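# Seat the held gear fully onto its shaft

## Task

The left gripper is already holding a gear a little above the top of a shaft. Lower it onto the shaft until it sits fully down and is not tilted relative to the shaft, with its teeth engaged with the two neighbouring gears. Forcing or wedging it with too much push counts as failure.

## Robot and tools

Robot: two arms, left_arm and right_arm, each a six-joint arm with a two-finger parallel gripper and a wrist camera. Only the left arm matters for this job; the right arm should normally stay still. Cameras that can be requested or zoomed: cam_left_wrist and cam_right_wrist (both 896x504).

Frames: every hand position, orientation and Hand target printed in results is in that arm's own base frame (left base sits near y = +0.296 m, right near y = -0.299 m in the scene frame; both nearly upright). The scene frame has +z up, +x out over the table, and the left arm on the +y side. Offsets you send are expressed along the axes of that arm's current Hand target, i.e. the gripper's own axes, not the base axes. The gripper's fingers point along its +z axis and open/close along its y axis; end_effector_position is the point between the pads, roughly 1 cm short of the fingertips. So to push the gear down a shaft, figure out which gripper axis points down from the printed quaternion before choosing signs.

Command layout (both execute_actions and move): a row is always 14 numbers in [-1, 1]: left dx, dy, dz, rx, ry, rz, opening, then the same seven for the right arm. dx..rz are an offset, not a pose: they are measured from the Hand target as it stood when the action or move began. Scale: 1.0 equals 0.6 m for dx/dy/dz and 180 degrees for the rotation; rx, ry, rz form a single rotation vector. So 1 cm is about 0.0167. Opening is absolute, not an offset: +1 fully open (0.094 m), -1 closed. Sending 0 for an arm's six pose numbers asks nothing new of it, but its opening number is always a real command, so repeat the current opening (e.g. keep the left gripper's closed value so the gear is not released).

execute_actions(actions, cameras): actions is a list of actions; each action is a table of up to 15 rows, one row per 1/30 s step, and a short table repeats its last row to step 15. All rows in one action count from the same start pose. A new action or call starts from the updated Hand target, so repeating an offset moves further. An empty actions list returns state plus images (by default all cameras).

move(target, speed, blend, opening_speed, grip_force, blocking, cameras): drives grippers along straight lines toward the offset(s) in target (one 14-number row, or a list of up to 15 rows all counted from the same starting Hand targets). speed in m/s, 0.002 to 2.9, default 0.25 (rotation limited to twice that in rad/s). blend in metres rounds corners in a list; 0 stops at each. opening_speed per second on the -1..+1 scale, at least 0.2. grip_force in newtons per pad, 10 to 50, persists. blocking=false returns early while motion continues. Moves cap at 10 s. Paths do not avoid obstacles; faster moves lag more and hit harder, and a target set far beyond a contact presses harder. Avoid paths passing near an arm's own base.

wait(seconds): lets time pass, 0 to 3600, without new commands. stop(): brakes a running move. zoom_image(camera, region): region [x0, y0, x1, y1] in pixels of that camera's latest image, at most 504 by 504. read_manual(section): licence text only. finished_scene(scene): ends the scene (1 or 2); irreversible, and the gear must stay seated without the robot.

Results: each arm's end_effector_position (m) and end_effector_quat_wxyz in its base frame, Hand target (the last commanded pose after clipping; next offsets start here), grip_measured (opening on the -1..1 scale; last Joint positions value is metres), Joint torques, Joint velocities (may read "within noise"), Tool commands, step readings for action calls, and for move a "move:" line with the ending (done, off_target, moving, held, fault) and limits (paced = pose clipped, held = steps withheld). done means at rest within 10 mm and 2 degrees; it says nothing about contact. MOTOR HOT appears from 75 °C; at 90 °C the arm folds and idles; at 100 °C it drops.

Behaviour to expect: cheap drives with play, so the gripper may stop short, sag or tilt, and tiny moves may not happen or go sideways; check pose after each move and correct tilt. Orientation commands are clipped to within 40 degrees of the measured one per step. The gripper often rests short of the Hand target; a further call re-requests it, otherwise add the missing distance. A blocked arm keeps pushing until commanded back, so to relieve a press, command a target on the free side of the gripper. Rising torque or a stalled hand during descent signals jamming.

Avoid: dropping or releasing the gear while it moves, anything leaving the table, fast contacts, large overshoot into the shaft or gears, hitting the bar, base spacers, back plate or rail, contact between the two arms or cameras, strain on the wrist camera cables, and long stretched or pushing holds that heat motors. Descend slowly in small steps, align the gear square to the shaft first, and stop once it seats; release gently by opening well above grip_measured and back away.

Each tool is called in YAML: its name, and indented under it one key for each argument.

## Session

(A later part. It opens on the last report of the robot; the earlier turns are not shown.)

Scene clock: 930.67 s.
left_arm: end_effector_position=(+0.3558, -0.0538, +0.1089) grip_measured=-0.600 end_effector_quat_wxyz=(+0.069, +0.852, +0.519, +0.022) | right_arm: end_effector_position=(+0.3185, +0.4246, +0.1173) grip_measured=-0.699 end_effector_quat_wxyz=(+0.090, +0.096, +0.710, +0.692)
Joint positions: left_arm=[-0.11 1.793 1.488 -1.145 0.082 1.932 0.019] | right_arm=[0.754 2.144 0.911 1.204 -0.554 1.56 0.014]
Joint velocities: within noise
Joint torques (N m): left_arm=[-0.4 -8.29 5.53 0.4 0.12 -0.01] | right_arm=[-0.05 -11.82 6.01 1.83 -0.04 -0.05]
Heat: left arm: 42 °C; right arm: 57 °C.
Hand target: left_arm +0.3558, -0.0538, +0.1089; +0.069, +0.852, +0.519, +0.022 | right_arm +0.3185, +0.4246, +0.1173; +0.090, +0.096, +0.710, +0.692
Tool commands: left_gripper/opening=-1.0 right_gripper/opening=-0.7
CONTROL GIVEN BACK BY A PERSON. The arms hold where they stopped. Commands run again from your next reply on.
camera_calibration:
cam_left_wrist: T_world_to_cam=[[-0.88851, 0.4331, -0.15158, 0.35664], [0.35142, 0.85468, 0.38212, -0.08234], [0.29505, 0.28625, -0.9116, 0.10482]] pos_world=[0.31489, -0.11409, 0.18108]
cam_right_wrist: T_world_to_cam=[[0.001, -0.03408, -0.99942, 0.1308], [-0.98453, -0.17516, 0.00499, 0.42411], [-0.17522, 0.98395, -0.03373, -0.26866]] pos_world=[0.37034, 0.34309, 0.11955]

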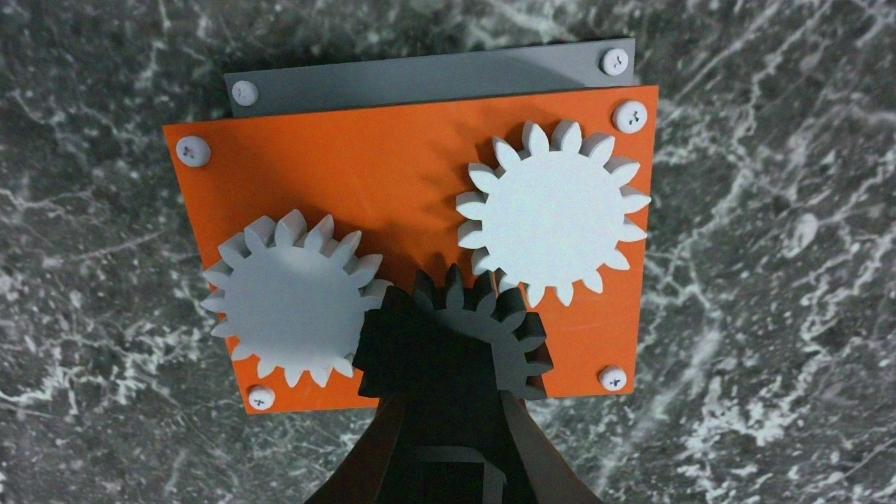

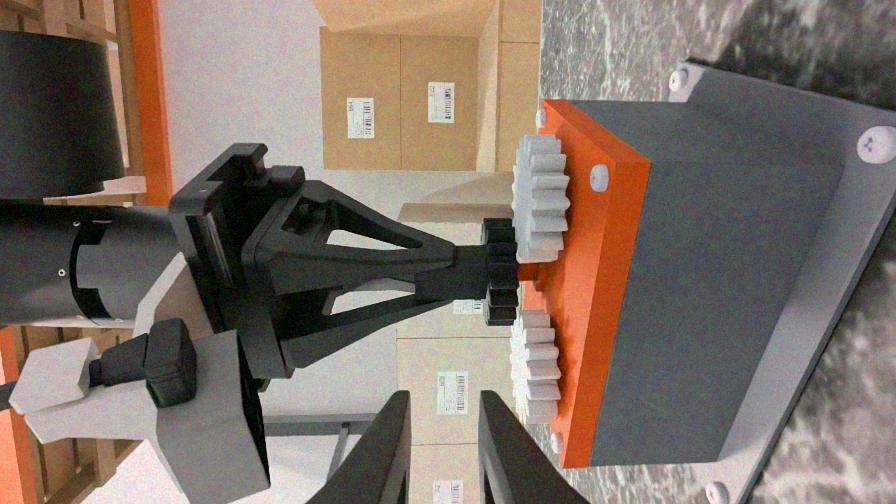

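move:
  target:
    - [0.0002,0.0033,-0.0112,0,0,0,-1.0,0,0,0,0,0,0,-0.7]
    - [0.0019,0.0073,-0.0059,0.0065,-0.0022,-0.0005,-1.0,0,0,0,0,0,0,-0.7]
  speed: 0.03
  cameras: ["cam_left_wrist","cam_right_wrist"]

Scene clock: 945.20 s.
left_arm: end_effector_position=(+0.3564, -0.0538, +0.1103) grip_measured=-0.600 end_effector_quat_wxyz=(+0.065, +0.852, +0.519, +0.016) | right_arm: end_effector_position=(+0.3185, +0.4246, +0.1173) grip_measured=-0.699 end_effector_quat_wxyz=(+0.090, +0.096, +0.710, +0.692)
Joint positions: left_arm=[-0.11 1.809 1.515 -1.172 0.082 1.932 0.019] | right_arm=[0.754 2.144 0.911 1.204 -0.554 1.56 0.014]
Joint torques (N m): left_arm=[-0.57 -6.69 8.21 0.19 0.12 -0.04] | right_arm=[-0.03 -11.84 6.01 1.84 -0.03 -0.05]
Heat: left arm: 42 °C; right arm: 58 °C.
Hand target: left_arm +0.3599, -0.0544, +0.1129; +0.062, +0.852, +0.520, +0.014 | right_arm +0.3185, +0.4246, +0.1173; +0.090, +0.096, +0.710, +0.692
Off the commanded pose: left_arm 0.004 m, 0 deg | right_arm 0.000 m, 0 deg.
CONTROL GIVEN BACK BY A PERSON, as an earlier result said. Commands run again.
move: done
cam_left_wrist: T_world_to_cam=[[-0.89073, 0.43338, -0.13707, 0.3566], [0.35736, 0.85404, 0.37803, -0.08466], [0.2809, 0.28774, -0.91559, 0.11142]] pos_world=[0.31659, -0.1143, 0.1829]
cam_right_wrist: T_world_to_cam=[[0.001, -0.03408, -0.99942, 0.1308], [-0.98453, -0.17516, 0.00499, 0.42411], [-0.17522, 0.98395, -0.03373, -0.26866]] pos_world=[0.37034, 0.34309, 0.11955]

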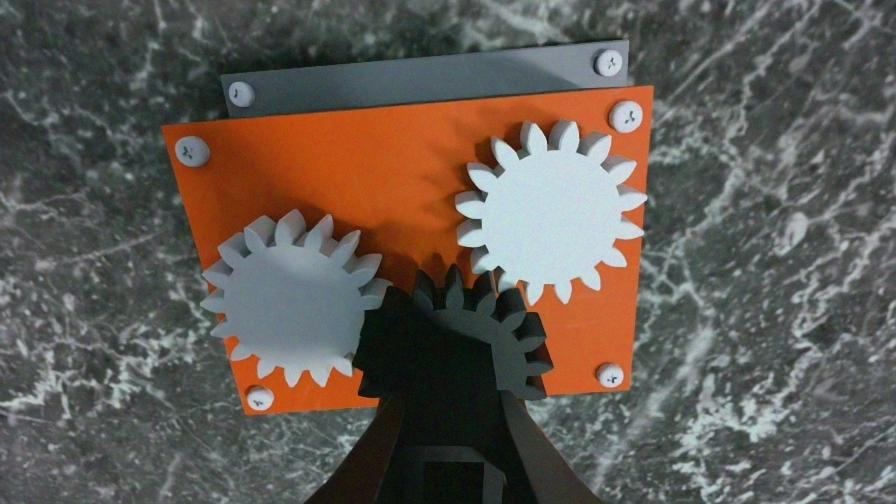

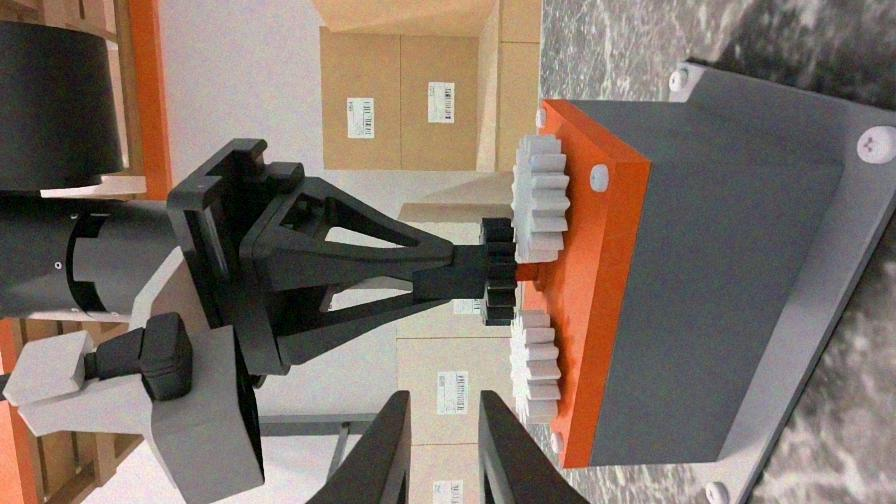

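move:
  target:
    - [0.0001,-0.0003,0.0023,0.0012,-0.0004,-0.0001,-1.0,0,0,0,0,0,0,-0.7]
    - [0.0001,-0.0003,0.0023,0.004,-0.0004,0.0415,-1.0,0,0,0,0,0,0,-0.7]
  speed: [0.01,0.06]
  cameras: ["cam_left_wrist"]

zoom_image:
  camera: "cam_left_wrist"
  region: [190, 190, 400, 400]

zoom_image:
  camera: "cam_left_wrist"
  region: [440, 100, 670, 320]

Scene clock: 966.20 s.
left_arm: end_effector_position=(+0.3564, -0.0537, +0.1096) grip_measured=-0.600 end_effector_quat_wxyz=(+0.060, +0.880, +0.471, +0.015) | right_arm: end_effector_position=(+0.3185, +0.4246, +0.1173) grip_measured=-0.699 end_effector_quat_wxyz=(+0.090, +0.096, +0.710, +0.692)
Joint positions: left_arm=[-0.11 1.82 1.526 -1.183 0.082 2.044 0.019] | right_arm=[0.754 2.144 0.911 1.204 -0.554 1.56 0.014]
Joint torques (N m): left_arm=[-0.62 -6.64 8.12 0.18 0.1 0.11] | right_arm=[-0.05 -11.82 6 1.83 -0.03 -0.05]
Heat: left arm: 39 °C; right arm: 58 °C.
Hand target: left_arm +0.3598, -0.0544, +0.1116; +0.056, +0.884, +0.463, +0.014 | right_arm +0.3185, +0.4246, +0.1173; +0.090, +0.096, +0.710, +0.692
Off the commanded pose: left_arm 0.004 m, 1 deg | right_arm 0.000 m, 0 deg.
move: done
cam_left_wrist: T_world_to_cam=[[-0.83714, 0.53105, -0.13111, 0.34193], [0.44967, 0.80461, 0.38782, -0.12116], [0.31145, 0.2657, -0.91236, 0.09828]] pos_world=[0.31011, -0.11021, 0.18148]

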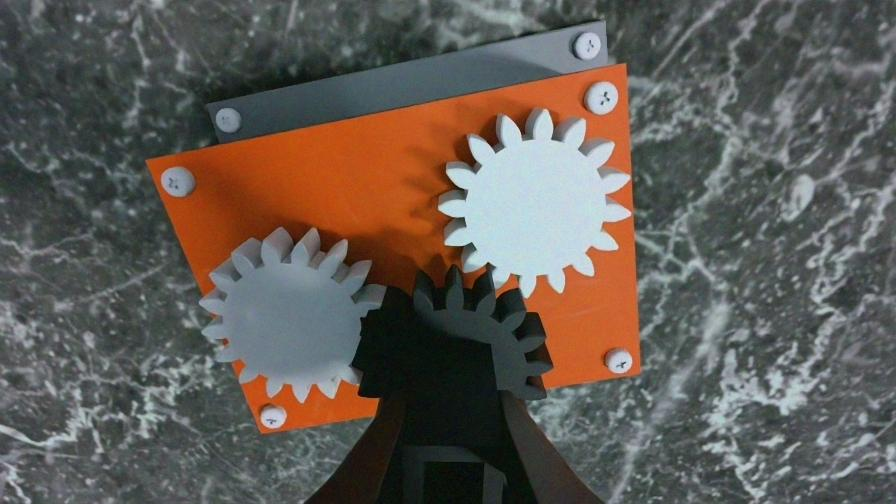

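Scaled by 2.400 from the camera's image (finer frame: 1280x720).

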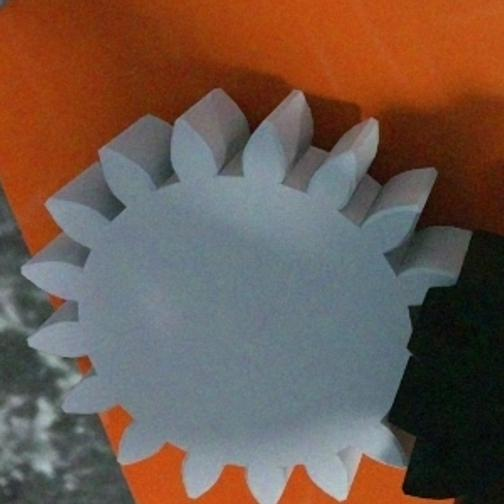

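Scaled by 2.191 from the camera's image (finer frame: 1280x720).

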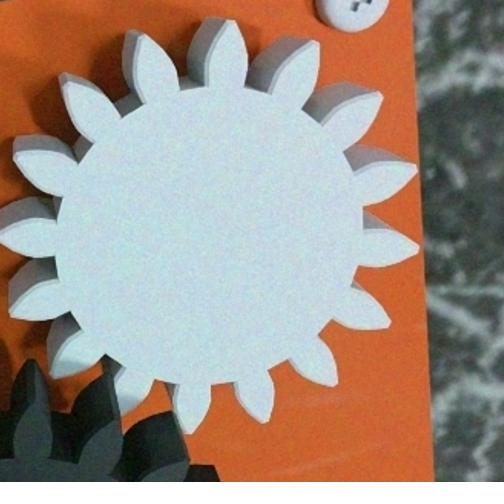

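move:
  target:
    - [0,0.0002,-0.002,0.0003,-0.0001,0,-1.0,0,0,0,0,0,0,-0.7]
    - [0,0.0002,-0.002,0.0003,-0.0001,-0.0456,-1.0,0,0,0,0,0,0,-0.7]
    - [0,-0.0001,0.0005,0.0016,-0.0008,-0.0457,-1.0,0,0,0,0,0,0,-0.7]
    - [0,-0.0001,0.0005,0.0016,-0.0008,-0.0056,-1.0,0,0,0,0,0,0,-0.7]
  speed: [0.02,0.06,0.01,0.06]
  cameras: ["cam_left_wrist"]

zoom_image:
  camera: "cam_left_wrist"
  region: [190, 190, 400, 400]

zoom_image:
  camera: "cam_left_wrist"
  region: [440, 100, 670, 320]

Scene clock: 1024.23 s.
left_arm: end_effector_position=(+0.3564, -0.0536, +0.1085) grip_measured=-0.600 end_effector_quat_wxyz=(+0.058, +0.876, +0.479, +0.012) | right_arm: end_effector_position=(+0.3185, +0.4246, +0.1173) grip_measured=-0.699 end_effector_quat_wxyz=(+0.090, +0.096, +0.710, +0.692)
Joint positions: left_arm=[-0.11 1.826 1.531 -1.188 0.081 2.027 0.019] | right_arm=[0.754 2.144 0.911 1.204 -0.554 1.56 0.014]
Joint torques (N m): left_arm=[-0.73 -6.83 8.23 0.15 0.11 0.14] | right_arm=[-0.03 -11.82 6 1.83 -0.04 -0.05]
Heat: left arm: 37 °C; right arm: 59 °C.
Hand target: left_arm +0.3598, -0.0544, +0.1113; +0.055, +0.881, +0.471, +0.011 | right_arm +0.3185, +0.4246, +0.1173; +0.090, +0.096, +0.710, +0.692
Off the commanded pose: left_arm 0.004 m, 1 deg | right_arm 0.000 m, 0 deg.
move: done
cam_left_wrist: T_world_to_cam=[[-0.84716, 0.51667, -0.12401, 0.34365], [0.43904, 0.81212, 0.38432, -0.11627], [0.29928, 0.27114, -0.91483, 0.10219]] pos_world=[0.31159, -0.11084, 0.1808]

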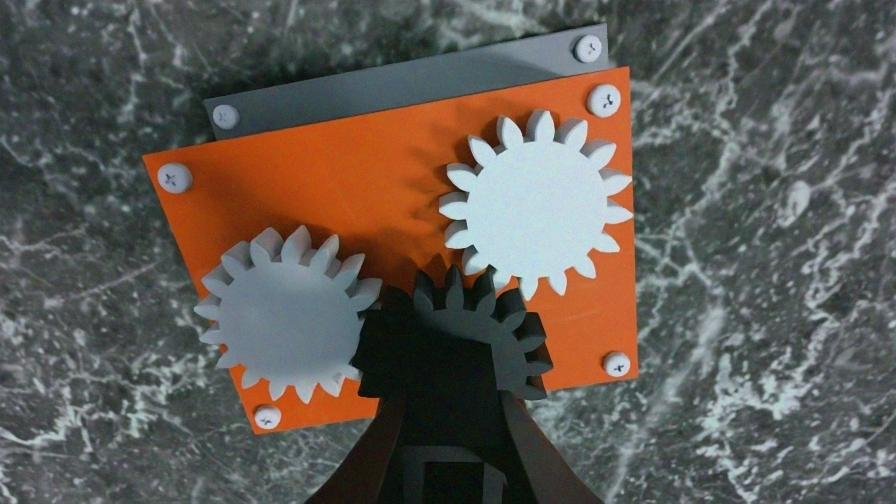

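Scaled by 2.400 from the camera's image (finer frame: 1280x720).

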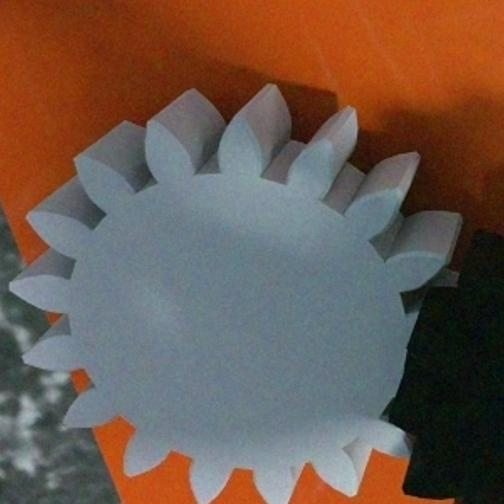

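Scaled by 2.191 from the camera's image (finer frame: 1280x720).

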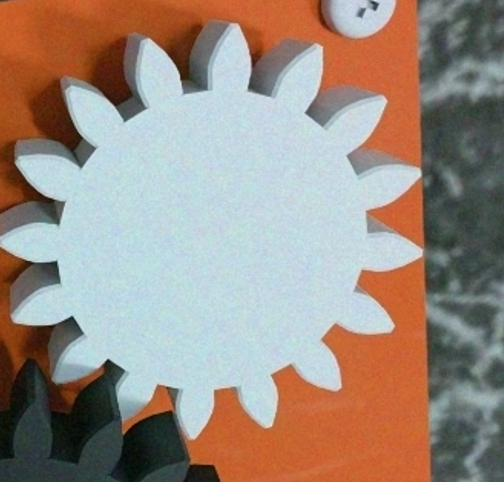

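move:
  target:
    - [-0.0047,-0.008,-0.0119,-0.0092,0.0043,0.0008,-1.0,0,0,0,0,0,0,-0.7]
    - [-0.0057,-0.0106,-0.0102,-0.0187,0.0087,0.0016,-1.0,0,0,0,0,0,0,-0.7]
  speed: 0.03
  cameras: ["cam_left_wrist"]

zoom_image:
  camera: "cam_left_wrist"
  region: [350, 230, 560, 400]

Scene clock: 1081.37 s.
left_arm: end_effector_position=(+0.3547, -0.0534, +0.1077) grip_measured=-0.600 end_effector_quat_wxyz=(+0.067, +0.876, +0.477, +0.026) | right_arm: end_effector_position=(+0.3185, +0.4246, +0.1173) grip_measured=-0.699 end_effector_quat_wxyz=(+0.090, +0.096, +0.710, +0.692)
Joint positions: left_arm=[-0.11 1.79 1.479 -1.14 0.081 2.03 0.019] | right_arm=[0.754 2.144 0.911 1.204 -0.554 1.56 0.014]
Joint torques (N m): left_arm=[-0.54 -11.79 4.55 0.43 0.1 0.15] | right_arm=[-0.05 -11.82 6 1.84 -0.04 -0.06]
Heat: left arm: 40 °C; right arm: 60 °C.
Hand target: left_arm +0.3523, -0.0532, +0.1168; +0.074, +0.880, +0.469, +0.037 | right_arm +0.3185, +0.4246, +0.1173; +0.090, +0.096, +0.710, +0.692
Off the commanded pose: left_arm 0.009 m, 2 deg | right_arm 0.000 m, 0 deg.
move: done
cam_left_wrist: T_world_to_cam=[[-0.84106, 0.51878, -0.15324, 0.34322], [0.42881, 0.8121, 0.39576, -0.11297], [0.32976, 0.26715, -0.90548, 0.08984]] pos_world=[0.30748, -0.11031, 0.17865]

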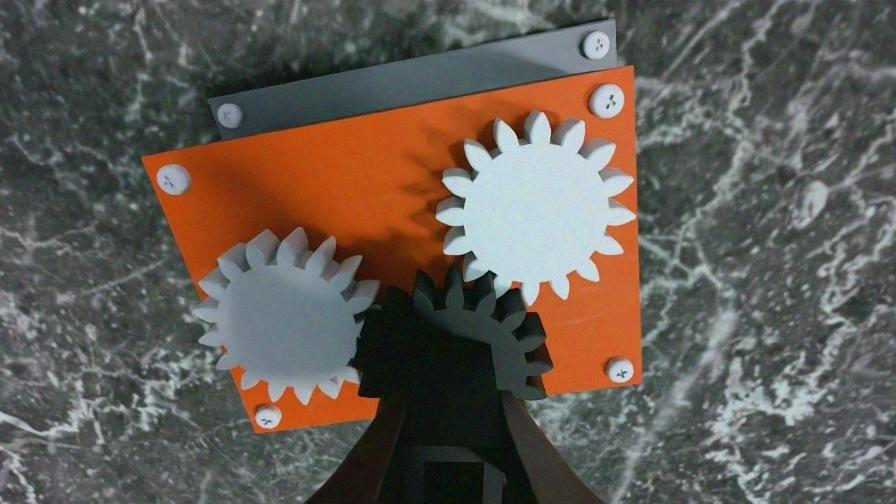

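Scaled by 2.400 from the camera's image (finer frame: 1280x720).

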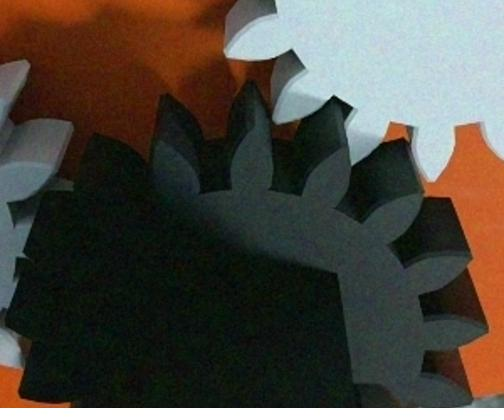

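move:
  target:
    - [0.0004,-0.0042,0.0287,0.0144,-0.0067,-0.0012,-1.0,0,0,0,0,0,0,-0.7]
    - [0.0009,-0.0047,0.0377,0.0161,-0.0075,-0.0013,-1.0,0,0,0,0,0,0,-0.7]
  speed: 0.025
  cameras: ["cam_left_wrist"]

zoom_image:
  camera: "cam_left_wrist"
  region: [350, 230, 560, 400]

Scene clock: 1099.67 s.
left_arm: end_effector_position=(+0.3554, -0.0535, +0.1025) grip_measured=-0.600 end_effector_quat_wxyz=(+0.066, +0.876, +0.477, +0.024) | right_arm: end_effector_position=(+0.3185, +0.4246, +0.1173) grip_measured=-0.699 end_effector_quat_wxyz=(+0.090, +0.096, +0.710, +0.692)
Joint positions: left_arm=[-0.11 1.799 1.47 -1.128 0.081 2.03 0.019] | right_arm=[0.754 2.144 0.911 1.204 -0.554 1.56 0.014]
Joint torques (N m): left_arm=[-0.64 -6.68 4.62 0.43 0.09 0.14] | right_arm=[-0.03 -11.82 6 1.84 -0.04 -0.05]
Heat: left arm: 42 °C; right arm: 60 °C.
Hand target: left_arm +0.3532, -0.0533, +0.0940; +0.057, +0.881, +0.470, +0.015 | right_arm +0.3185, +0.4246, +0.1173; +0.090, +0.096, +0.710, +0.692
Off the commanded pose: left_arm 0.009 m, 2 deg | right_arm 0.000 m, 0 deg.
move: done
cam_left_wrist: T_world_to_cam=[[-0.84187, 0.51884, -0.14849, 0.34281], [0.43088, 0.81189, 0.39393, -0.1117], [0.32495, 0.26765, -0.90707, 0.08682]] pos_world=[0.30852, -0.11042, 0.17366]

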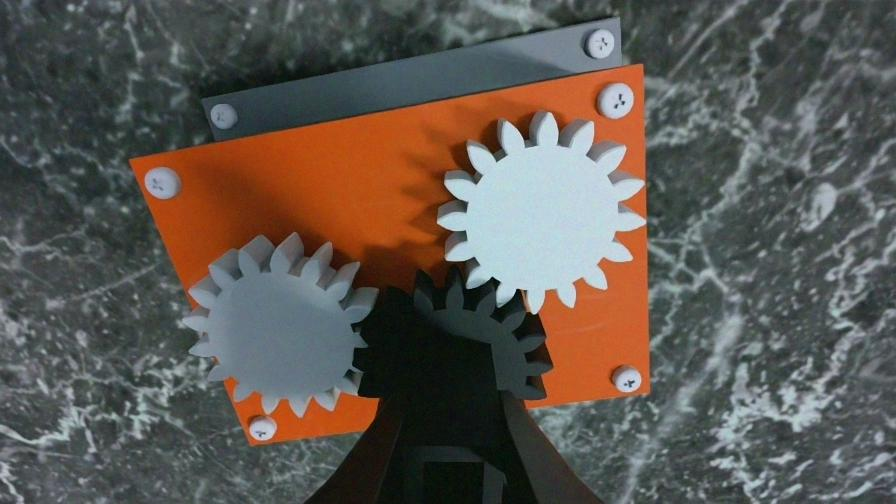

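Scaled by 2.400 from the camera's image (finer frame: 1280x720).

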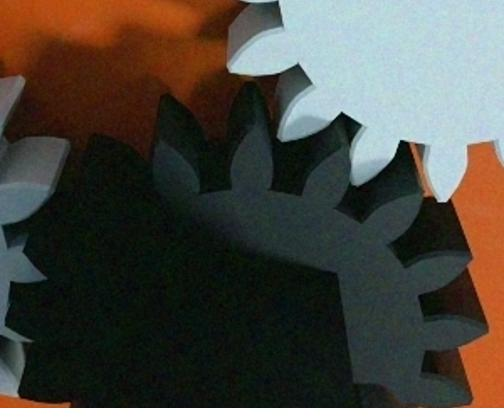

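move:
  target: [0.0005,-0.0002,0.0066,-0.0014,0.0007,0.0001,-1.0,0,0,0,0,0,0,-0.7]
  speed: 0.02
  cameras: ["cam_left_wrist"]

Scene clock: 1108.93 s.
left_arm: end_effector_position=(+0.3556, -0.0535, +0.0983) grip_measured=-0.600 end_effector_quat_wxyz=(+0.067, +0.876, +0.477, +0.025) | right_arm: end_effector_position=(+0.3185, +0.4246, +0.1173) grip_measured=-0.699 end_effector_quat_wxyz=(+0.090, +0.096, +0.710, +0.692)
Joint positions: left_arm=[-0.11 1.799 1.453 -1.108 0.081 2.03 0.019] | right_arm=[0.754 2.144 0.911 1.204 -0.554 1.56 0.014]
Joint torques (N m): left_arm=[-0.5 -6.69 4.52 0.44 0.08 0.11] | right_arm=[-0.03 -11.82 6 1.83 -0.04 -0.05]
Heat: left arm: 41 °C; right arm: 61 °C.
Hand target: left_arm +0.3536, -0.0534, +0.0901; +0.059, +0.880, +0.470, +0.017 | right_arm +0.3185, +0.4246, +0.1173; +0.090, +0.096, +0.710, +0.692
Off the commanded pose: left_arm 0.009 m, 2 deg | right_arm 0.000 m, 0 deg.
move: done
cam_left_wrist: T_world_to_cam=[[-0.84146, 0.51884, -0.15083, 0.34252], [0.42987, 0.81196, 0.39489, -0.10992], [0.32735, 0.26745, -0.90626, 0.08208]] pos_world=[0.3086, -0.11041, 0.16945]

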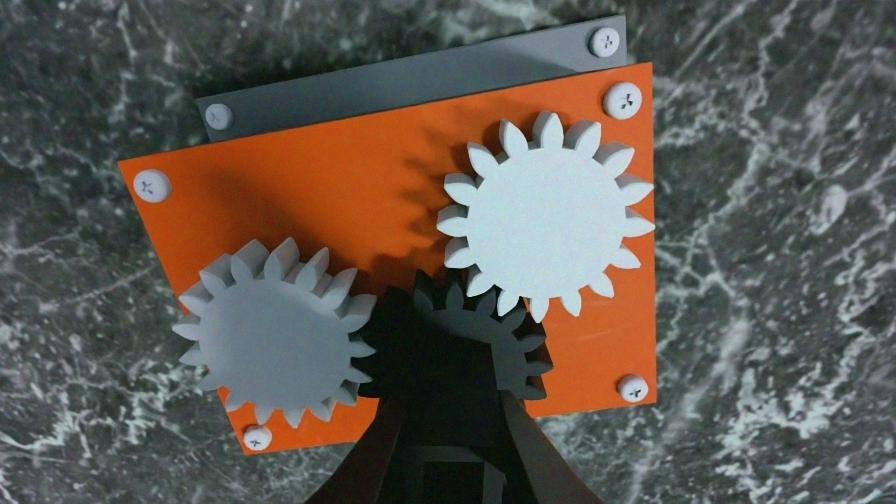

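move:
  target: [0.0002,-0.0001,0.0025,-0.0005,0.0002,0,-1.0,0,0,0,0,0,0,-0.7]
  speed: 0.02

Scene clock: 1121.77 s.
left_arm: end_effector_position=(+0.3557, -0.0535, +0.0979) grip_measured=-0.600 end_effector_quat_wxyz=(+0.067, +0.876, +0.477, +0.025) | right_arm: end_effector_position=(+0.3185, +0.4246, +0.1173) grip_measured=-0.699 end_effector_quat_wxyz=(+0.090, +0.096, +0.710, +0.692)
Joint positions: left_arm=[-0.11 1.799 1.451 -1.106 0.081 2.03 0.019] | right_arm=[0.754 2.144 0.911 1.204 -0.554 1.56 0.014]
Joint torques (N m): left_arm=[-0.62 -6.79 4.18 0.49 0.09 0.13] | right_arm=[-0.03 -11.84 6 1.83 -0.04 -0.05]
Heat: left arm: 41 °C; right arm: 61 °C.
Hand target: left_arm +0.3538, -0.0534, +0.0886; +0.059, +0.880, +0.470, +0.018 | right_arm +0.3185, +0.4246, +0.1173; +0.090, +0.096, +0.710, +0.692
Off the commanded pose: left_arm 0.009 m, 1 deg | right_arm 0.000 m, 0 deg.
move: done

move:
  target: [0.0002,-0.0001,0.0025,-0.0008,0.0003,0,-1.0,0,0,0,0,0,0,-0.7]
  speed: 0.02
  cameras: ["cam_left_wrist","cam_right_wrist"]

zoom_image:
  camera: "cam_right_wrist"
  region: [450, 180, 610, 340]

zoom_image:
  camera: "cam_left_wrist"
  region: [350, 230, 560, 410]

Scene clock: 1126.93 s.
left_arm: end_effector_position=(+0.3557, -0.0535, +0.0976) grip_measured=-0.600 end_effector_quat_wxyz=(+0.067, +0.876, +0.477, +0.025) | right_arm: end_effector_position=(+0.3185, +0.4246, +0.1173) grip_measured=-0.699 end_effector_quat_wxyz=(+0.090, +0.096, +0.710, +0.692)
Joint positions: left_arm=[-0.11 1.799 1.45 -1.104 0.081 2.03 0.019] | right_arm=[0.754 2.144 0.911 1.204 -0.554 1.56 0.014]
Joint torques (N m): left_arm=[-0.59 -6.87 3.67 0.58 0.1 0.13] | right_arm=[-0.05 -11.82 6.01 1.83 -0.04 -0.06]
Heat: left arm: 40 °C; right arm: 61 °C.
Hand target: left_arm +0.3540, -0.0534, +0.0871; +0.060, +0.880, +0.470, +0.019 | right_arm +0.3185, +0.4246, +0.1173; +0.090, +0.096, +0.710, +0.692
Off the commanded pose: left_arm 0.011 m, 1 deg | right_arm 0.000 m, 0 deg.
move: off_target (left_arm)
cam_left_wrist: T_world_to_cam=[[-0.84133, 0.51885, -0.15152, 0.34247], [0.4296, 0.81198, 0.39513, -0.10956], [0.32804, 0.26734, -0.90604, 0.08109]] pos_world=[0.3086, -0.11041, 0.16865]
cam_right_wrist: T_world_to_cam=[[0.001, -0.03408, -0.99942, 0.1308], [-0.98453, -0.17516, 0.00499, 0.42411], [-0.17522, 0.98395, -0.03373, -0.26866]] pos_world=[0.37034, 0.34309, 0.11955]

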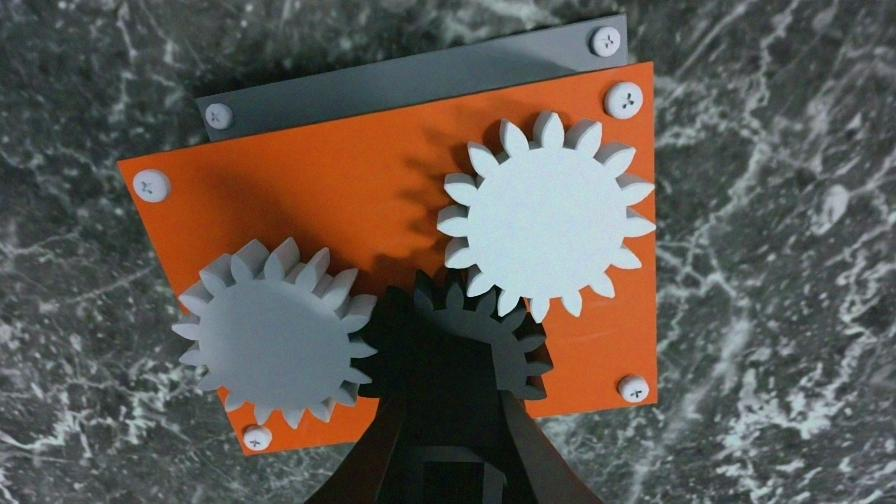

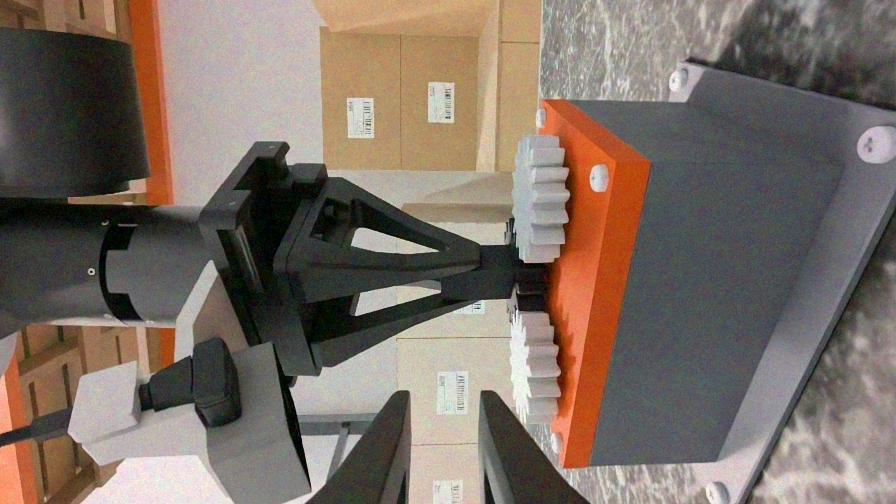

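Scaled by 3.150 from the camera's image (finer frame: 1280x720).

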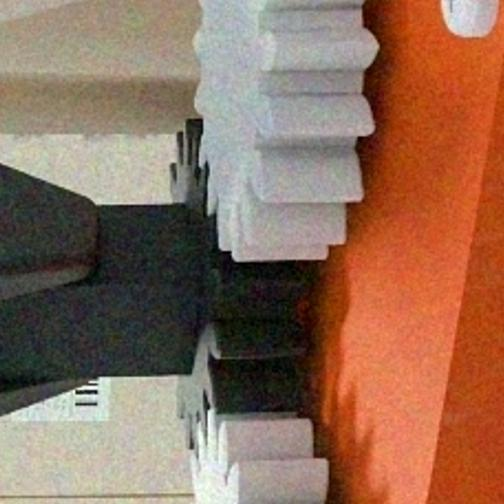

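Scaled by 2.400 from the camera's image (finer frame: 1280x720).

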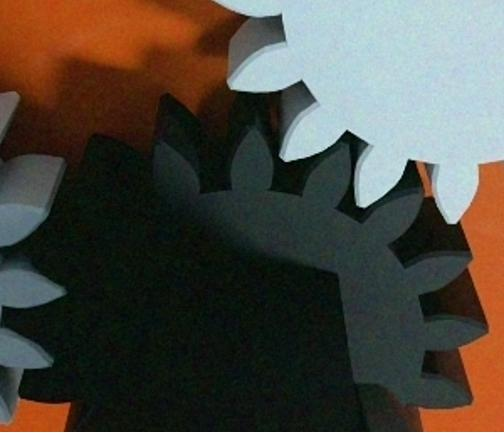

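move:
  target:
    - [0,0,-0.0055,0,0,0,-1.0,0,0,0,0,0,0,-0.7]
    - [0,0,-0.0055,0,0,0,0.3,0,0,0,0,0,0,-0.7]
    - [-0.007,0,-0.105,0,0,0,0.3,0,0,0,0,0,0,-0.7]
  speed: [0.02,0.05,0.1]
  opening_speed: 1.0
  cameras: ["cam_left_wrist","cam_right_wrist"]

zoom_image:
  camera: "cam_right_wrist"
  region: [450, 100, 650, 440]

Scene clock: 1148.67 s.
left_arm: end_effector_position=(+0.3454, -0.0524, +0.1335) grip_measured=+0.299 end_effector_quat_wxyz=(+0.053, +0.877, +0.477, +0.005) | right_arm: end_effector_position=(+0.3185, +0.4246, +0.1173) grip_measured=-0.699 end_effector_quat_wxyz=(+0.090, +0.096, +0.710, +0.692)
Joint positions: left_arm=[-0.11 1.799 1.597 -1.299 0.081 2.032 0.061] | right_arm=[0.754 2.144 0.911 1.204 -0.554 1.56 0.014]
Joint torques (N m): left_arm=[-0.24 -10.73 8.05 0.09 0.09 0.14] | right_arm=[-0.05 -11.82 6 1.84 -0.04 -0.05]
Heat: left arm: 40 °C; right arm: 61 °C.
Hand target: left_arm +0.3459, -0.0513, +0.1496; +0.060, +0.880, +0.470, +0.019 | right_arm +0.3185, +0.4246, +0.1173; +0.090, +0.096, +0.710, +0.692
Off the commanded pose: left_arm 0.016 m, 2 deg | right_arm 0.000 m, 0 deg.
move: off_target (left_arm)
cam_left_wrist: T_world_to_cam=[[-0.84634, 0.5214, -0.10887, 0.33475], [0.44965, 0.80895, 0.37872, -0.12512], [0.28553, 0.27157, -0.91909, 0.13338]] pos_world=[0.30149, -0.10954, 0.20642]
cam_right_wrist: T_world_to_cam=[[0.001, -0.03408, -0.99942, 0.1308], [-0.98453, -0.17516, 0.00499, 0.42411], [-0.17522, 0.98395, -0.03373, -0.26866]] pos_world=[0.37034, 0.34309, 0.11955]

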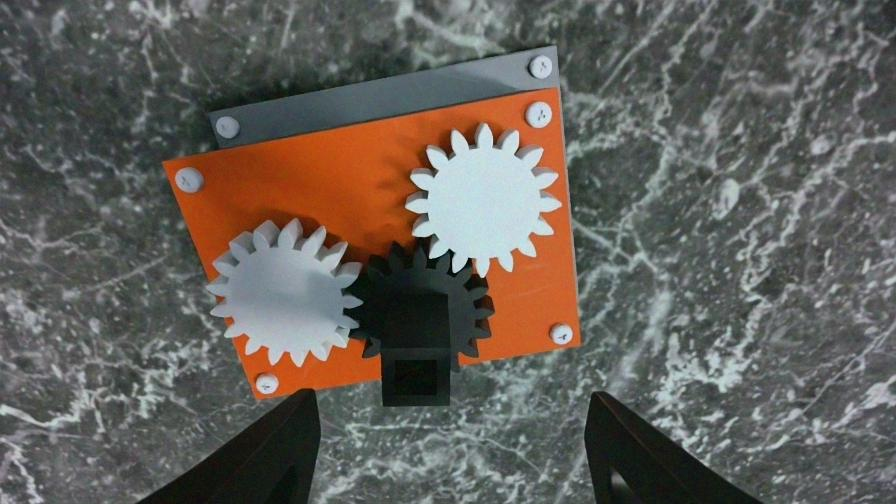

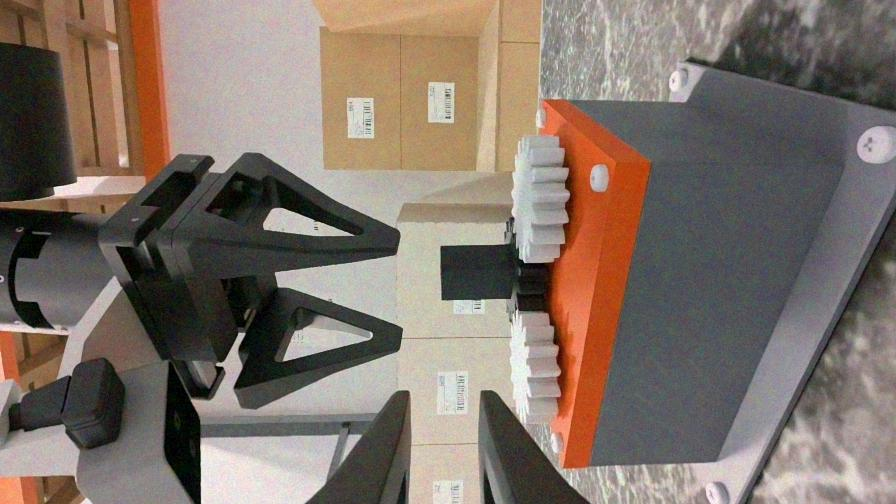

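Scaled by 1.482 from the camera's image (finer frame: 1280x720).

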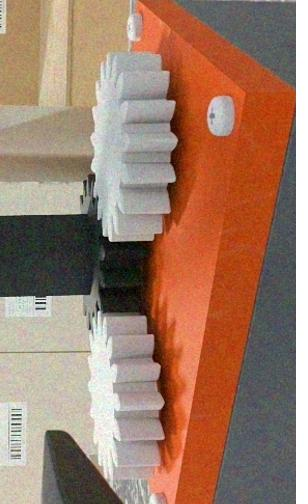

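zoom_image:
  camera: "cam_right_wrist"
  region: [495, 215, 575, 335]

zoom_image:
  camera: "cam_left_wrist"
  region: [330, 220, 510, 390]

Scaled by 4.200 from the camera's image (finer frame: 1280x720).

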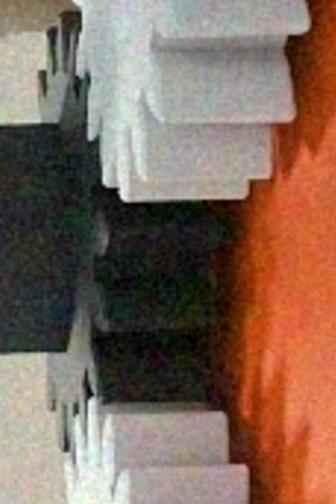

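Scaled by 2.800 from the camera's image (finer frame: 1280x720).

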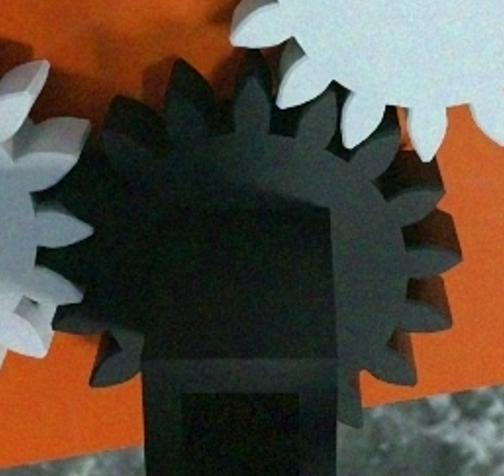

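finished_scene:
  scene: 2

The scene is finished: the task was done.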